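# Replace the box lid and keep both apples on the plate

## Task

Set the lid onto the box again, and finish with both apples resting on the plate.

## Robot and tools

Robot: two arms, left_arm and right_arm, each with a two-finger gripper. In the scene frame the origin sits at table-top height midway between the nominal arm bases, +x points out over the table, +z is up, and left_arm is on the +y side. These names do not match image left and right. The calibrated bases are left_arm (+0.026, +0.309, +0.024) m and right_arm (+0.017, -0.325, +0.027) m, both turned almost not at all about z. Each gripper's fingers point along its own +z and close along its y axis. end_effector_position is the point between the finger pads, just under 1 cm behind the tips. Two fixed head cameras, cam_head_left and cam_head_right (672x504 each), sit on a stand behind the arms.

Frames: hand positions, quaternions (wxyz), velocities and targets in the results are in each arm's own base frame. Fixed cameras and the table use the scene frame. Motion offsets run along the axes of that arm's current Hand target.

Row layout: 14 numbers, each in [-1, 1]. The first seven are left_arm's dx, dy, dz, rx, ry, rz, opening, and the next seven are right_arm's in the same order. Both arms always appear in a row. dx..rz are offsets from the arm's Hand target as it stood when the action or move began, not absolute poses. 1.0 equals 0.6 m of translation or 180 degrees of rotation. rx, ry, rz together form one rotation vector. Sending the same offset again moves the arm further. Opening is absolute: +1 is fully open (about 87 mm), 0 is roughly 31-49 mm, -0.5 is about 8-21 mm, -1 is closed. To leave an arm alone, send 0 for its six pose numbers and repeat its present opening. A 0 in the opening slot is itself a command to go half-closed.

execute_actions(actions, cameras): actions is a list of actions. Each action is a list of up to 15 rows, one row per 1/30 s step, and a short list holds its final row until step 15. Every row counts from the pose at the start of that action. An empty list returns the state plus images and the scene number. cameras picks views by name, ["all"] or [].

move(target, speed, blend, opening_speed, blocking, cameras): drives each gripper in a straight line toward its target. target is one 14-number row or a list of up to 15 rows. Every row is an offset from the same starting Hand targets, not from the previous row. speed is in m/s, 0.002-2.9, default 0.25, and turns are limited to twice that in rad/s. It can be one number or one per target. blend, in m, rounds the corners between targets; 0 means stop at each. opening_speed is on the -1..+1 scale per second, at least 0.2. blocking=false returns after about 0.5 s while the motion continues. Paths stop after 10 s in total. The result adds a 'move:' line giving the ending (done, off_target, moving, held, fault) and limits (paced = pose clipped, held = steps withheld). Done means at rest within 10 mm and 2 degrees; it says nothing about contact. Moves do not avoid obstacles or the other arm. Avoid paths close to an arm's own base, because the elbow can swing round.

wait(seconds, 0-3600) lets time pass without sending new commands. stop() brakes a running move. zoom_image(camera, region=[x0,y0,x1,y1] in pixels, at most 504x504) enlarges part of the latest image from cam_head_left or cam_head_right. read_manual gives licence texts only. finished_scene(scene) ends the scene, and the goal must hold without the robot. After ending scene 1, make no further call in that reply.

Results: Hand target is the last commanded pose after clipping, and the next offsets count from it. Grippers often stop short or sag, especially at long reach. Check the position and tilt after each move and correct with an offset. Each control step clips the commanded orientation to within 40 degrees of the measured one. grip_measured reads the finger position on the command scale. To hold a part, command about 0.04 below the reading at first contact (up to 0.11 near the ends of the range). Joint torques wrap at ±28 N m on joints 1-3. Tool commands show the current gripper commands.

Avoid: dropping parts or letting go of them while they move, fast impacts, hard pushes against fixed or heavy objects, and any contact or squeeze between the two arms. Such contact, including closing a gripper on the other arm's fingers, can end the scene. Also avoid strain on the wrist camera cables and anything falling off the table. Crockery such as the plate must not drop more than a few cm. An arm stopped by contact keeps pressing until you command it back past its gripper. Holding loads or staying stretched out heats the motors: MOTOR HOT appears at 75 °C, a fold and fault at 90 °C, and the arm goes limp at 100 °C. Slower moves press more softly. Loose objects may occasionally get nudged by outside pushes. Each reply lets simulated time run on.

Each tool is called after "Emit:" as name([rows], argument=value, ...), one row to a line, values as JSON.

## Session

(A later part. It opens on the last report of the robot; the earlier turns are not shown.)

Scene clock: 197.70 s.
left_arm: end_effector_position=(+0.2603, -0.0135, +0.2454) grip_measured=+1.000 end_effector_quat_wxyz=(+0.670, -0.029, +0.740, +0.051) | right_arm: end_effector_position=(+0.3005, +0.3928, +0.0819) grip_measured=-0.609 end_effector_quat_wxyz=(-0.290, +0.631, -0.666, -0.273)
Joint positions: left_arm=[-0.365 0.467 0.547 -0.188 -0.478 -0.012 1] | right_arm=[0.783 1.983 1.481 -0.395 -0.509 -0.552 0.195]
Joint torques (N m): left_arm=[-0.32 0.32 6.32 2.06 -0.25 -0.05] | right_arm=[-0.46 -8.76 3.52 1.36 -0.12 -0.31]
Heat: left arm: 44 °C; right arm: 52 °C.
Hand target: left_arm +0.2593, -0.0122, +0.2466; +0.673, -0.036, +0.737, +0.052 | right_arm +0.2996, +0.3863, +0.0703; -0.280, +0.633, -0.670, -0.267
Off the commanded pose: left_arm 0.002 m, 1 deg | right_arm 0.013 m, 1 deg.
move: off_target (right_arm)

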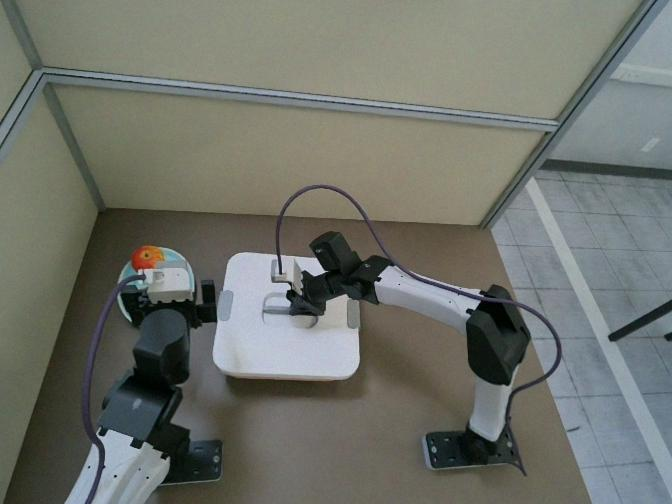

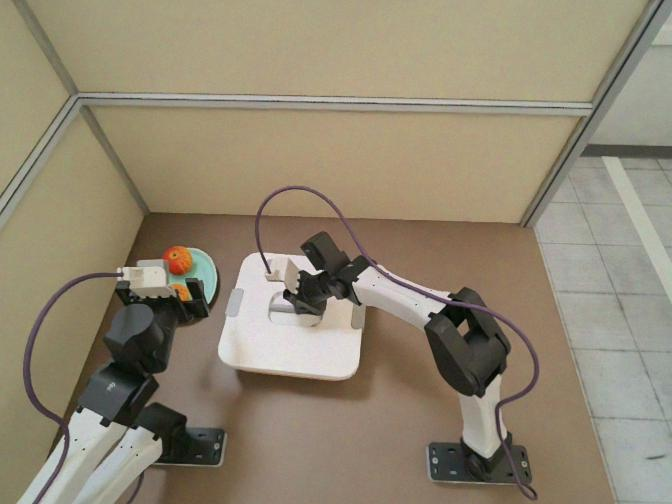

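Emit:
move([
  [0,0,0,0,0,0,1,-0.0098,-0.001,-0.0318,0,0,0,-1],
  [0,0,0,0,0,0,1,0.0168,-0.001,-0.0052,0,0,0,-1],
], speed=0.05, cameras=["all"])

Emit:
zoom_image(camera="cam_head_right", region=[190, 220, 390, 400])

Emit:
zoom_image(camera="cam_head_left", region=[190, 220, 390, 400])

Scene clock: 206.40 s.
left_arm: end_effector_position=(+0.2603, -0.0135, +0.2454) grip_measured=+1.000 end_effector_quat_wxyz=(+0.670, -0.029, +0.740, +0.051) | right_arm: end_effector_position=(+0.3020, +0.3870, +0.0814) grip_measured=-0.610 end_effector_quat_wxyz=(-0.298, +0.632, -0.659, -0.277)
Joint positions: left_arm=[-0.365 0.467 0.547 -0.188 -0.478 -0.012 1] | right_arm=[0.767 1.964 1.442 -0.365 -0.529 -0.57 0.195]
Joint torques (N m): left_arm=[-0.5 0.5 6.35 2.07 -0.31 -0.07] | right_arm=[-0.53 -8.47 3.19 1.24 -0.03 -0.32]
Heat: left arm: 44 °C; right arm: 52 °C.
Hand target: left_arm +0.2593, -0.0122, +0.2466; +0.673, -0.036, +0.737, +0.052 | right_arm +0.2997, +0.3769, +0.0653; -0.280, +0.633, -0.670, -0.267
Off the commanded pose: left_arm 0.002 m, 1 deg | right_arm 0.019 m, 3 deg.
move: off_target (right_arm)

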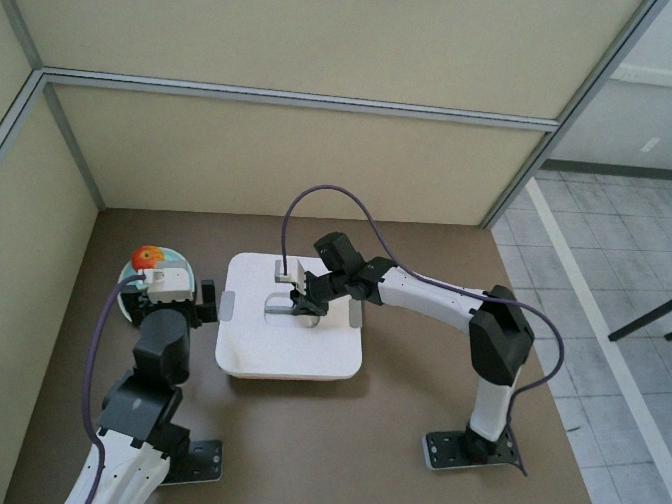

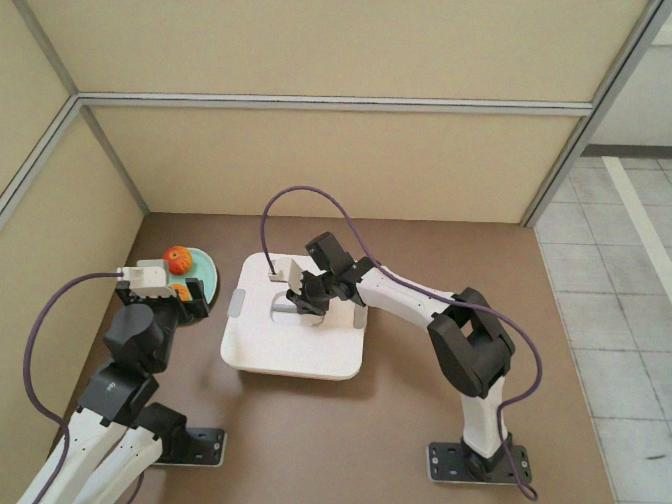

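Scaled by 2.520 from the camera's image (finer frame: 960x720).

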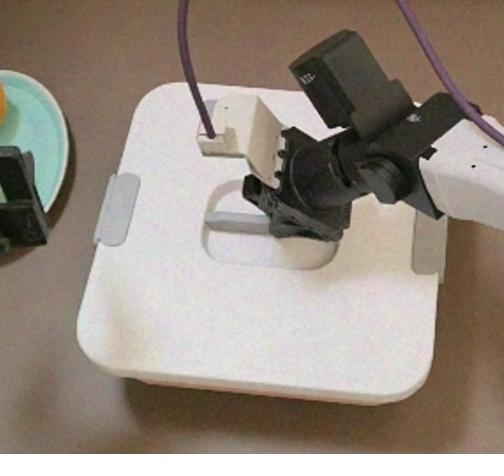

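Scaled by 2.520 from the camera's image (finer frame: 960x720).

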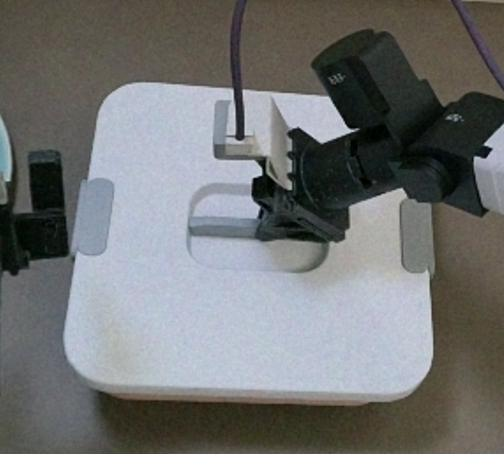

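Emit:
move([
  [0,0,0,0,0,0,1,-0.012,0.0,-0.012,0,0,0,-1],
  [0,0,0,0,0,0,1,-0.012,0,-0.012,0,0,0,-0.2],
  [0,0,0,0,0,0,1,-0.012,0,-0.15,0,0,0,-0.2],
], speed=0.08, opening_speed=1, cameras=["all"])

Emit:
zoom_image(camera="cam_head_right", region=[190, 220, 390, 400])

Emit:
zoom_image(camera="cam_head_left", region=[190, 220, 390, 400])

Scene clock: 218.80 s.
left_arm: end_effector_position=(+0.2603, -0.0135, +0.2454) grip_measured=+1.000 end_effector_quat_wxyz=(+0.670, -0.029, +0.740, +0.051) | right_arm: end_effector_position=(+0.2946, +0.3154, +0.1135) grip_measured=-0.200 end_effector_quat_wxyz=(-0.257, +0.630, -0.684, -0.263)
Joint positions: left_arm=[-0.365 0.467 0.547 -0.188 -0.478 -0.012 1] | right_arm=[0.654 1.814 1.43 -0.653 -0.559 -0.678 0.4]
Joint torques (N m): left_arm=[-0.43 0.53 6.3 2.09 -0.27 -0.07] | right_arm=[-0.34 -10.93 6.08 1.13 -0.34 -0.25]
Heat: left arm: 44 °C; right arm: 52 °C.
Hand target: left_arm +0.2593, -0.0122, +0.2466; +0.673, -0.036, +0.737, +0.052 | right_arm +0.2966, +0.3178, +0.1334; -0.280, +0.633, -0.670, -0.267
Off the commanded pose: left_arm 0.002 m, 1 deg | right_arm 0.020 m, 3 deg.
move: off_target (right_arm); target 2's new opening was sent with right_arm's hand 0.012 m and 3 deg from that target

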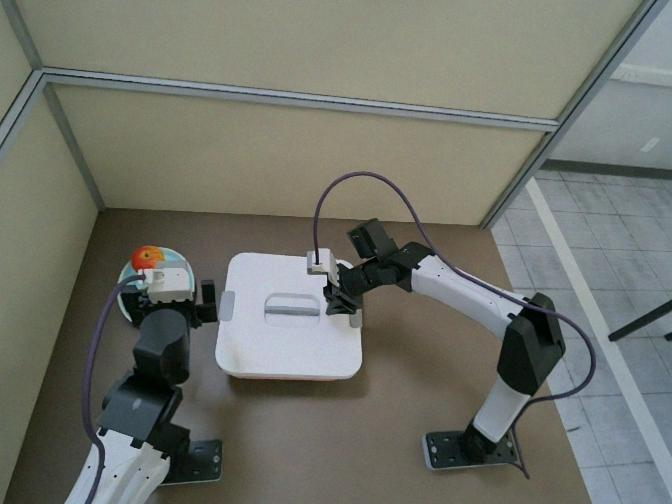

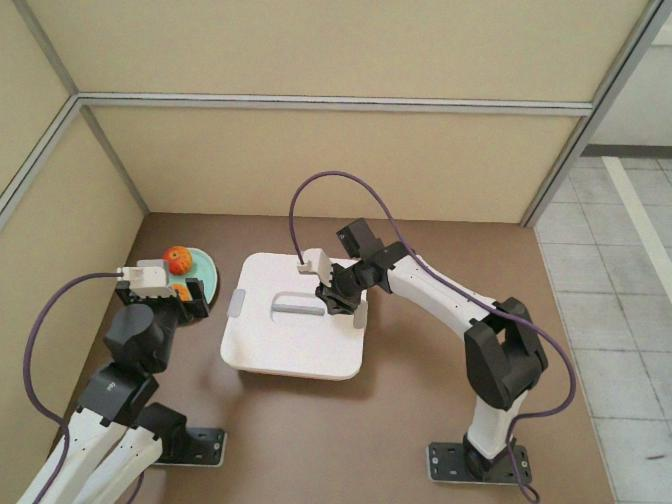

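Scaled by 2.520 from the camera's image (finer frame: 960x720).

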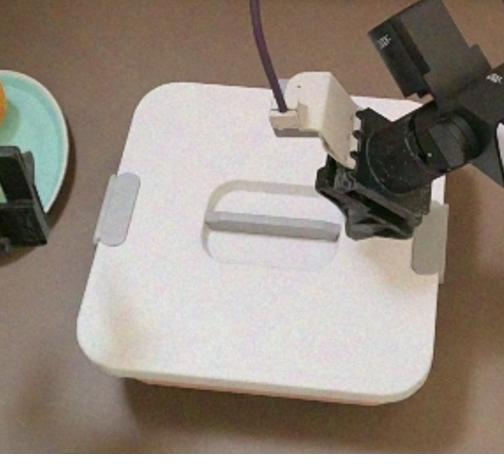

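Scaled by 2.520 from the camera's image (finer frame: 960x720).

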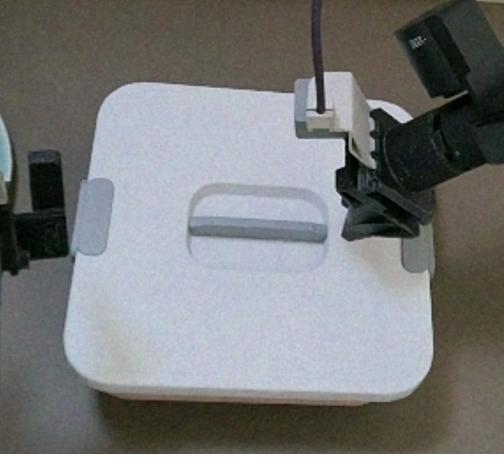

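Emit:
finished_scene(scene=1)

The scene is finished: the task was done.


## Next scene

The same job, from a new start.

Emit:
execute_actions(actions=[])

Emit:
zoom_image(camera="cam_head_right", region=[200, 200, 540, 455])

Emit:
zoom_image(camera="cam_head_left", region=[200, 200, 540, 455])

Emit:
zoom_image(camera="cam_head_left", region=[60, 200, 260, 350])

Scene clock: 0.00 s.
left_arm: end_effector_position=(+0.3451, -0.1133, +0.1624) grip_measured=+1.000 end_effector_quat_wxyz=(+0.519, +0.080, +0.826, -0.202) | right_arm: end_effector_position=(+0.2949, +0.0819, +0.2177) grip_measured=+1.000 end_effector_quat_wxyz=(+0.584, -0.036, +0.728, +0.357)
Joint positions: left_arm=[-0.167 1.134 0.663 0.066 0.278 -0.158 1] | right_arm=[-0.193 0.837 0.448 0.298 -0.789 0.435 1]
Joint velocities: within noise
Joint torques (N m): no reading
Heat: left arm: 38 °C; right arm: 37 °C.
Hand target: left_arm +0.3484, -0.1139, +0.1728; +0.532, +0.082, +0.818, -0.203 | right_arm +0.2959, +0.0817, +0.2236; +0.590, -0.040, +0.724, +0.355
Tool commands: left_gripper/opening=+1.0 right_gripper/opening=+1.0

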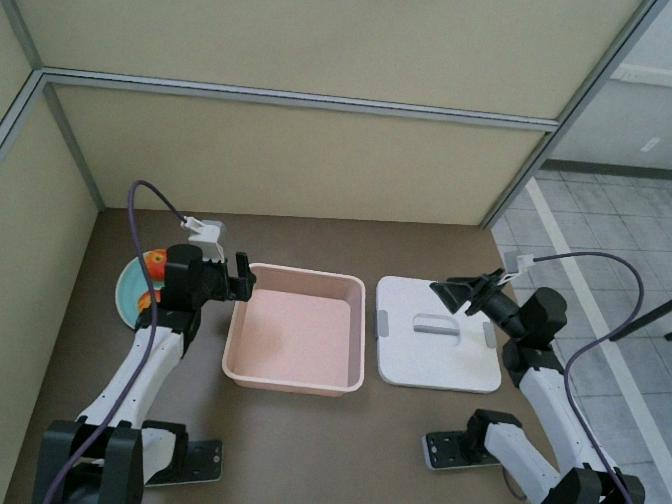

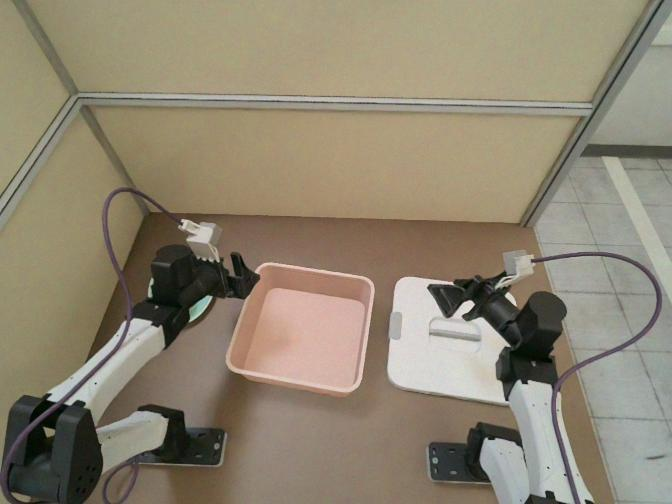

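Scaled by 1.482 from the camera's image (finer frame: 960x720).

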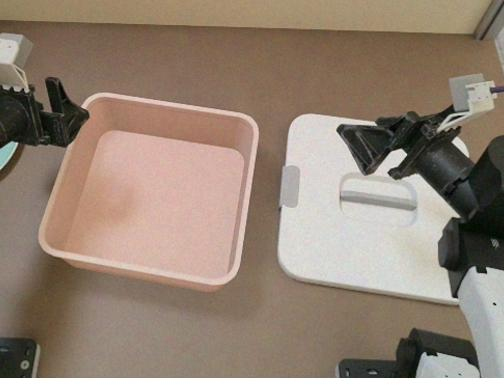

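Scaled by 1.482 from the camera's image (finer frame: 960x720).

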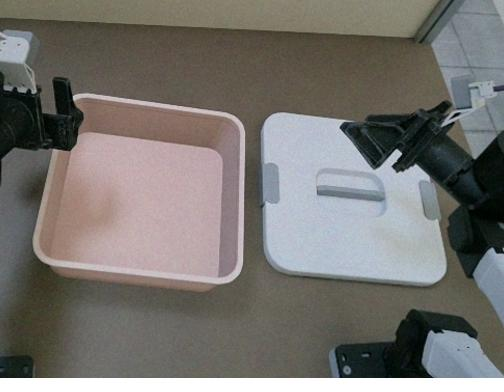

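Scaled by 2.520 from the camera's image (finer frame: 960x720).

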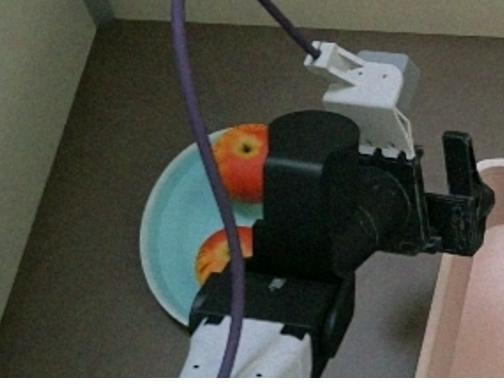

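Emit:
move(target=[-0.067,0.1165,-0.26,0,0,0,1,0.2223,-0.2235,-0.0562,-0.2061,0.3079,-0.2705,0.05], cameras=["all"])

Emit:
zoom_image(camera="cam_head_right", region=[370, 260, 530, 420])

Emit:
zoom_image(camera="cam_head_left", region=[360, 260, 520, 420])

Scene clock: 29.03 s.
left_arm: end_effector_position=(+0.2569, +0.0172, +0.2374) grip_measured=+1.000 end_effector_quat_wxyz=(+0.524, +0.073, +0.824, -0.204) | right_arm: end_effector_position=(+0.2869, +0.0110, +0.0422) grip_measured=+0.050 end_effector_quat_wxyz=(-0.247, +0.638, -0.690, -0.237)
Joint positions: left_arm=[0.626 0.915 0.933 -0.722 0.965 0.326 1] | right_arm=[-0.242 1.76 1.128 -1.091 -0.685 -1.789 0.525]
Joint torques (N m): left_arm=[0.7 -0.34 8.88 1.59 0.59 0.19] | right_arm=[0.54 -5.89 5.93 0.01 -0.3 -0.3]
Heat: left arm: 41 °C; right arm: 39 °C.
Hand target: left_arm +0.2592, +0.0181, +0.2469; +0.532, +0.082, +0.818, -0.203 | right_arm +0.2918, +0.0111, +0.0450; -0.249, +0.644, -0.685, -0.234
Off the commanded pose: left_arm 0.010 m, 2 deg | right_arm 0.006 m, 1 deg.
move: done

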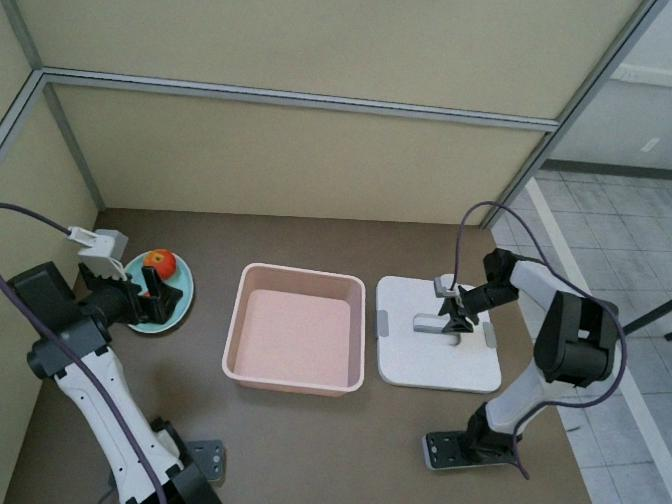

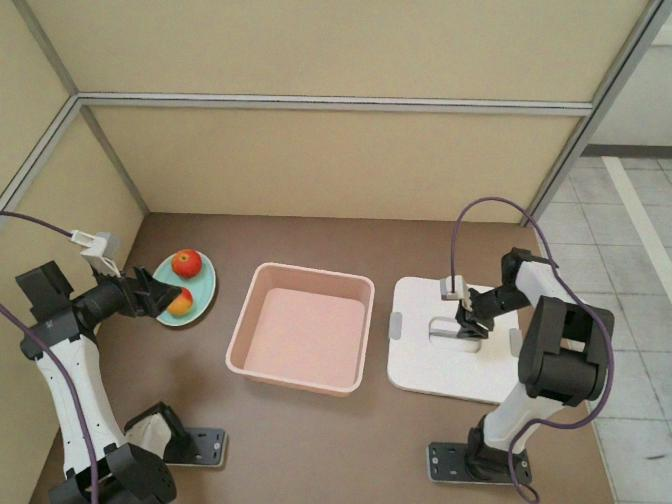

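Scaled by 3.150 from the camera's image (finer frame: 960x720).

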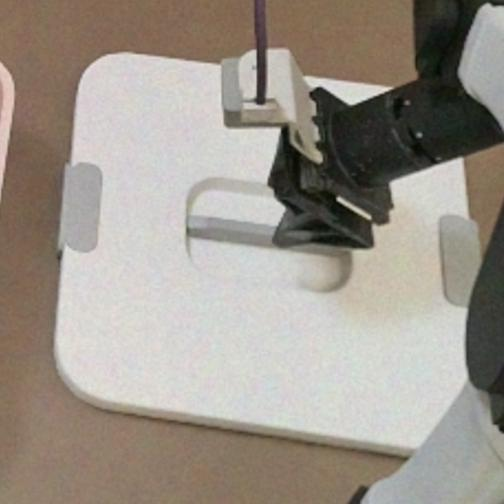

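Scaled by 3.150 from the camera's image (finer frame: 960x720).

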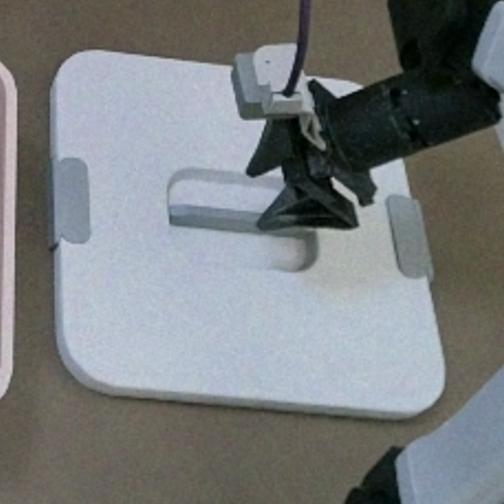

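Emit:
move([
  [0,0,0,0,0,0,1,0.0705,0.0008,0.0605,0,0,0,0.05],
  [0,0,0,0,0,0,1,0.0673,0.0008,0.0567,0,0,0,-1],
  [0,0,0,0,0,0,1,0.05,0.0008,0.038,0,-0.01,0,-1],
  [0,0,0,0,0,0,1,-0.0313,0.0008,-0.0607,0,-0.1,0,-1],
], speed=[0.07,0.07,0.07,0.15], opening_speed=1.5, blend=[0,0,0.02,0], cameras=["all"])

Scene clock: 43.83 s.
left_arm: end_effector_position=(+0.2568, +0.0170, +0.2373) grip_measured=+1.000 end_effector_quat_wxyz=(+0.524, +0.073, +0.824, -0.204) | right_arm: end_effector_position=(+0.2852, -0.0006, +0.0747) grip_measured=-0.607 end_effector_quat_wxyz=(+0.327, -0.599, +0.657, +0.319)
Joint positions: left_arm=[0.626 0.915 0.933 -0.723 0.966 0.327 1] | right_arm=[-0.402 1.875 1.28 -1.416 -0.872 -2.09 0.196]
Joint torques (N m): left_arm=[0.88 -0.5 8.9 1.56 0.5 0.14] | right_arm=[-0.17 -7.1 5.63 -0.62 -0.66 -0.28]
Heat: left arm: 41 °C; right arm: 39 °C.
Hand target: left_arm +0.2592, +0.0181, +0.2469; +0.532, +0.082, +0.818, -0.203 | right_arm +0.2908, +0.0022, +0.0850; +0.353, -0.599, +0.637, +0.332
Off the commanded pose: left_arm 0.010 m, 2 deg | right_arm 0.012 m, 4 deg.
joint sent to its limit (right arm) — joint 6 (wrist roll), lower limit. The joint targets still meet the commanded pose.
move: off_target (right_arm); blend cut to 0.0079 m at target 3

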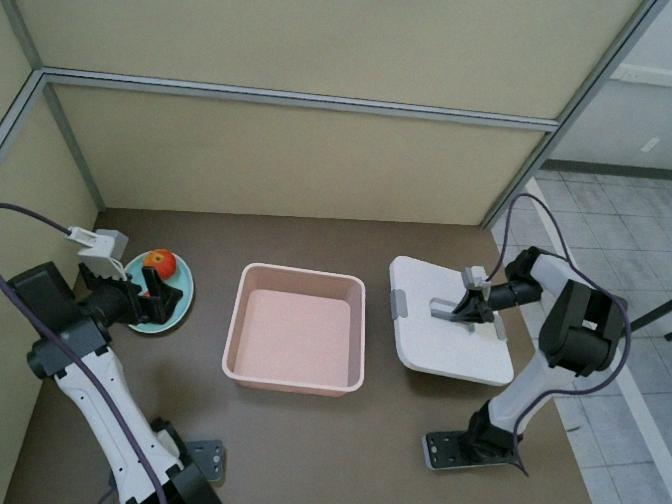

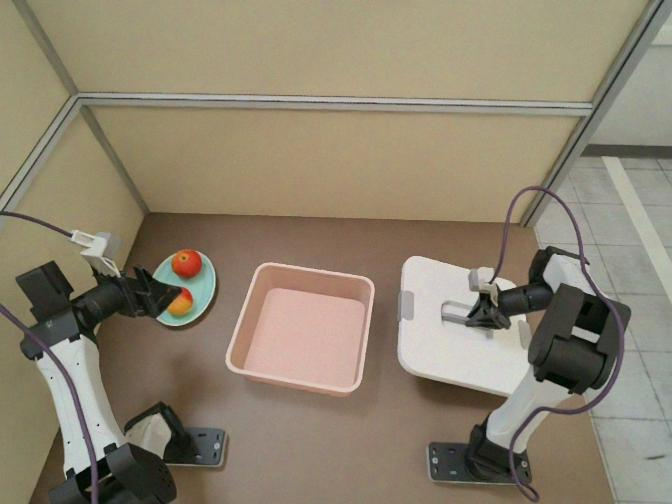

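Emit:
move([
  [0,0,0,0,0,0,1,-0.0977,-0.0112,0.0148,0,0,0,-1],
  [0,0,0,0,0,0,1,-0.3722,0.034,0.3912,0.004,0.044,0.003,-1],
  [0,0,0,0,0,0,1,-0.3863,0.0452,0.5017,0.0109,0.0778,0.0088,-1],
], speed=0.2, blend=0.03, cameras=["all"])

Emit:
zoom_image(camera="cam_head_right", region=[200, 230, 400, 410])

Emit:
zoom_image(camera="cam_head_left", region=[200, 230, 400, 410])

Scene clock: 60.83 s.
left_arm: end_effector_position=(+0.2568, +0.0170, +0.2373) grip_measured=+1.000 end_effector_quat_wxyz=(+0.524, +0.073, +0.824, -0.204) | right_arm: end_effector_position=(+0.2761, +0.3711, +0.1060) grip_measured=-0.607 end_effector_quat_wxyz=(+0.250, -0.624, +0.698, +0.246)
Joint positions: left_arm=[0.626 0.915 0.933 -0.723 0.966 0.327 1] | right_arm=[0.811 1.899 1.514 -0.595 -0.435 -0.514 0.196]
Joint torques (N m): left_arm=[0.62 -0.44 8.87 1.58 0.52 0.16] | right_arm=[-0.4 -8.99 8.05 1.5 -0.21 -0.14]
Heat: left arm: 42 °C; right arm: 40 °C.
Hand target: left_arm +0.2592, +0.0181, +0.2469; +0.532, +0.082, +0.818, -0.203 | right_arm +0.2869, +0.3812, +0.1221; +0.278, -0.620, +0.689, +0.251
Off the commanded pose: left_arm 0.010 m, 2 deg | right_arm 0.022 m, 3 deg.
move: off_target (right_arm); blend cut to 0.0299 m at target 1

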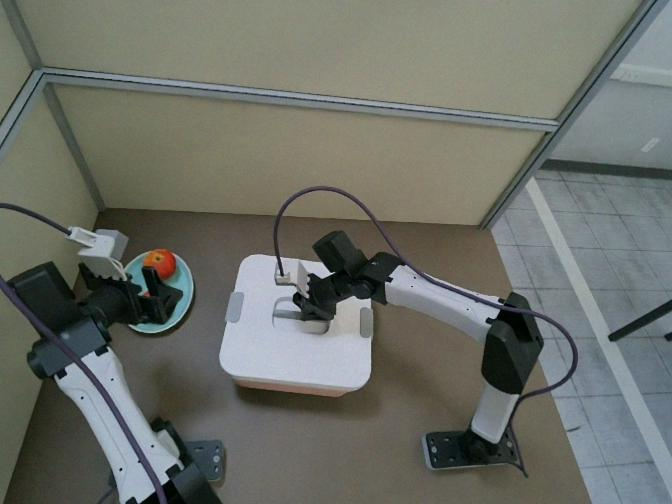

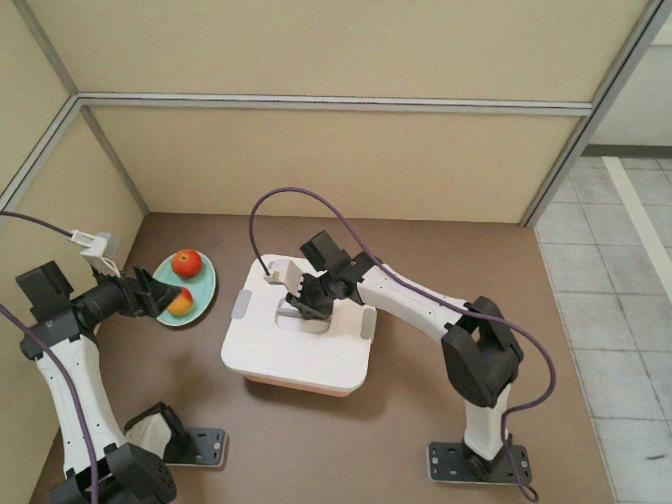

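Scaled by 2.520 from the camera's image (finer frame: 960x720).

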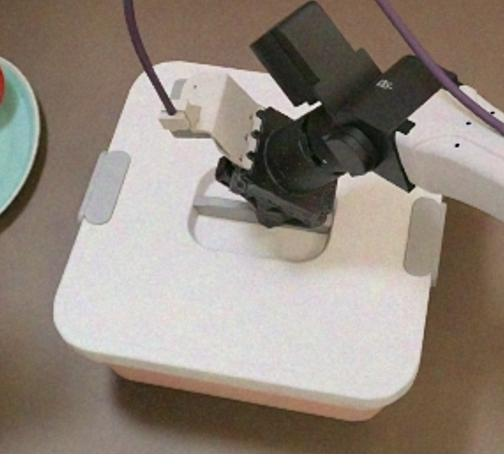

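Scaled by 2.520 from the camera's image (finer frame: 960x720).

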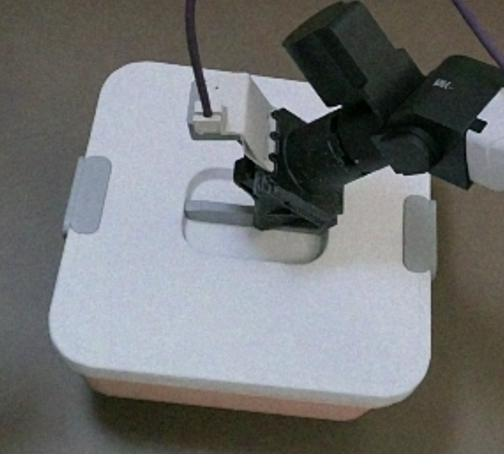

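Emit:
move(target=[0,0,0,0,0,0,1,0.0667,0.0022,0.0518,0,0,0,-1], speed=0.05, cameras=["all"])

Emit:
zoom_image(camera="cam_head_right", region=[200, 230, 400, 410])

Emit:
zoom_image(camera="cam_head_left", region=[200, 230, 400, 410])

Scene clock: 71.43 s.
left_arm: end_effector_position=(+0.2568, +0.0170, +0.2373) grip_measured=+1.000 end_effector_quat_wxyz=(+0.524, +0.073, +0.824, -0.204) | right_arm: end_effector_position=(+0.2834, +0.3759, +0.0816) grip_measured=-0.610 end_effector_quat_wxyz=(+0.281, -0.621, +0.687, +0.251)
Joint positions: left_arm=[0.626 0.915 0.933 -0.723 0.966 0.327 1] | right_arm=[0.804 1.902 1.388 -0.4 -0.443 -0.512 0.195]
Joint torques (N m): left_arm=[0.66 -0.44 8.88 1.55 0.49 0.18] | right_arm=[-0.51 -7.75 3.81 1.58 -0.16 -0.2]
Heat: left arm: 43 °C; right arm: 41 °C.
Hand target: left_arm +0.2592, +0.0181, +0.2469; +0.532, +0.082, +0.818, -0.203 | right_arm +0.2848, +0.3742, +0.0719; +0.278, -0.620, +0.689, +0.251
Off the commanded pose: left_arm 0.010 m, 2 deg | right_arm 0.010 m, 0 deg.
move: done

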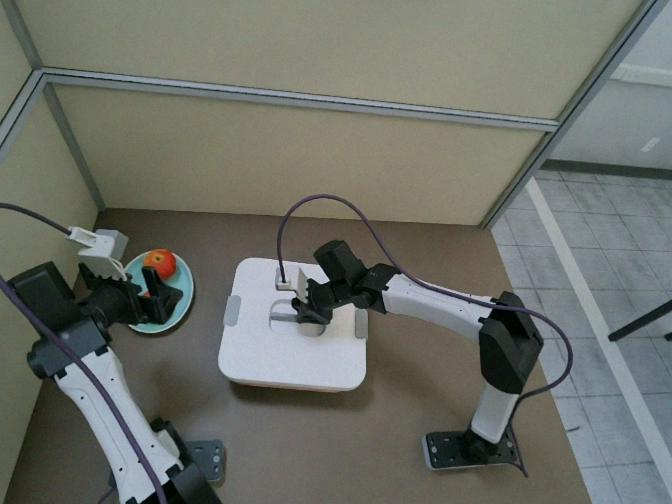

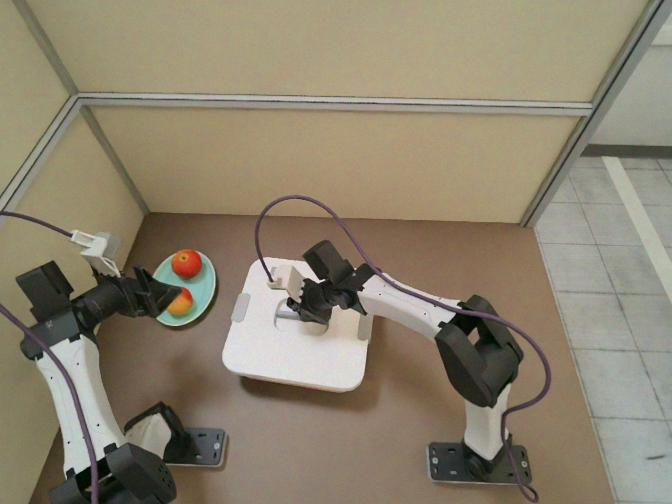

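Scaled by 2.520 from the camera's image (finer frame: 960x720).

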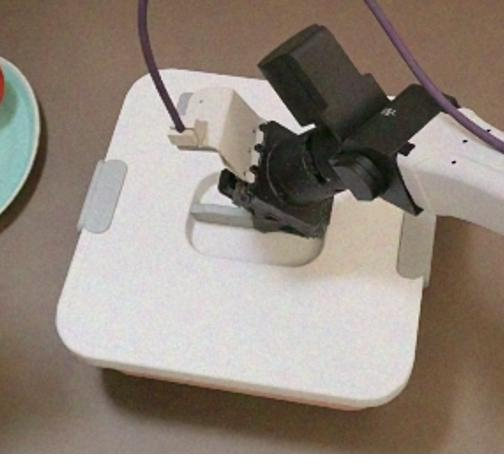

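Scaled by 2.520 from the camera's image (finer frame: 960x720).

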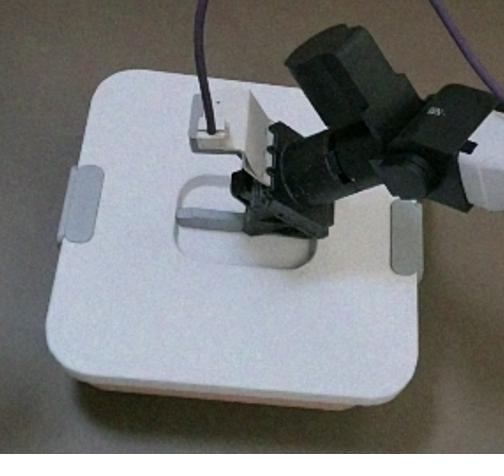

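Emit:
move([
  [0,0,0,0,0,0,1,0,0,0,0,0,0,-1],
  [0,0,0,0,0,0,1,-0.004,0,-0.004,0,0,0,-0.2],
  [0,0,0,0,0,0,1,-0.012,0,-0.15,0,0,0,-0.2],
], speed=0.12, opening_speed=1.5, cameras=["all"])

Emit:
zoom_image(camera="cam_head_right", region=[200, 230, 400, 410])

Emit:
zoom_image(camera="cam_head_left", region=[200, 230, 400, 410])

Scene clock: 81.10 s.
left_arm: end_effector_position=(+0.2568, +0.0170, +0.2373) grip_measured=+1.000 end_effector_quat_wxyz=(+0.524, +0.073, +0.824, -0.204) | right_arm: end_effector_position=(+0.2747, +0.3129, +0.1212) grip_measured=-0.200 end_effector_quat_wxyz=(+0.254, -0.618, +0.703, +0.246)
Joint positions: left_arm=[0.626 0.915 0.933 -0.723 0.966 0.327 1] | right_arm=[0.702 1.739 1.378 -0.654 -0.488 -0.598 0.4]
Joint torques (N m): left_arm=[0.77 -0.38 8.7 1.57 0.49 0.12] | right_arm=[-0.34 -9.78 7.17 1.23 -0.33 -0.28]
Heat: left arm: 43 °C; right arm: 42 °C.
Hand target: left_arm +0.2592, +0.0181, +0.2469; +0.532, +0.082, +0.818, -0.203 | right_arm +0.2787, +0.3171, +0.1416; +0.278, -0.620, +0.689, +0.251
Off the commanded pose: left_arm 0.010 m, 2 deg | right_arm 0.021 m, 3 deg.
move: off_target (right_arm)

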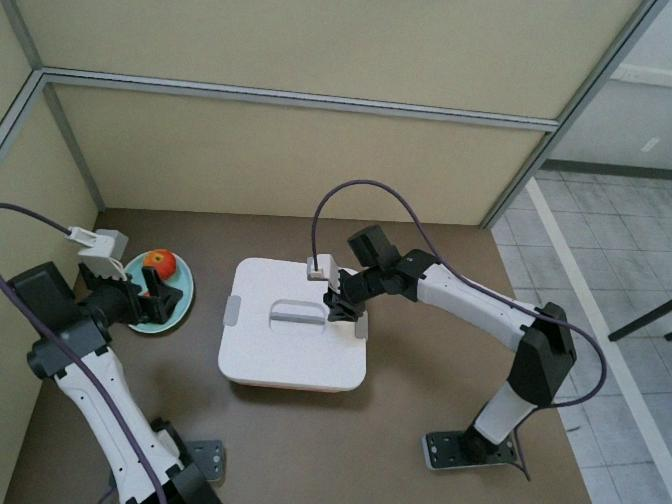

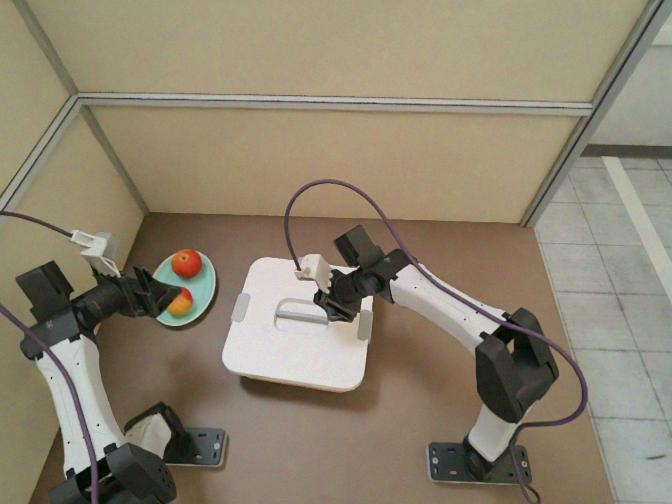

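Scaled by 2.520 from the camera's image (finer frame: 960x720).

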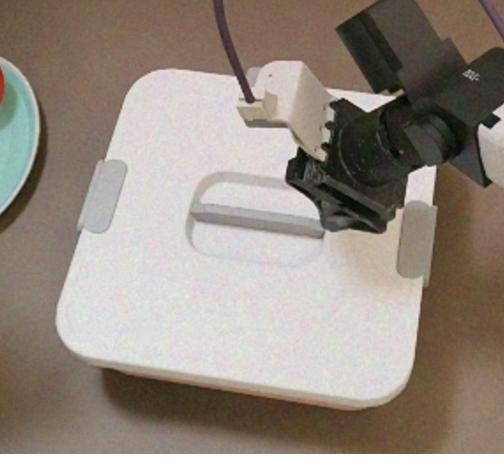

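Scaled by 2.520 from the camera's image (finer frame: 960x720).

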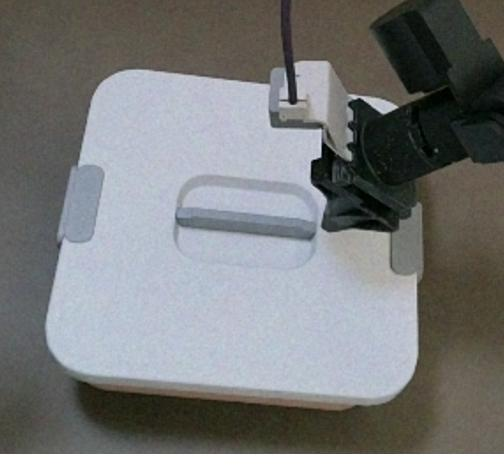

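Emit:
zoom_image(camera="cam_head_right", region=[210, 340, 380, 410])

Emit:
zoom_image(camera="cam_head_left", region=[210, 340, 380, 410])

Scaled by 2.965 from the camera's image (finer frame: 960x720).

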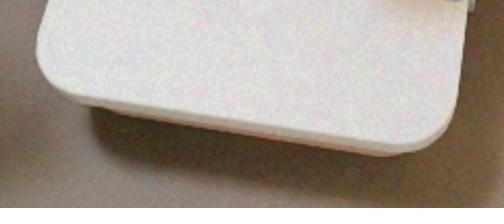

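Scaled by 2.965 from the camera's image (finer frame: 960x720).

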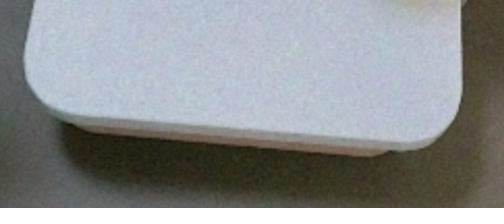

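Emit:
finished_scene(scene=2)

The scene is finished: the task was done.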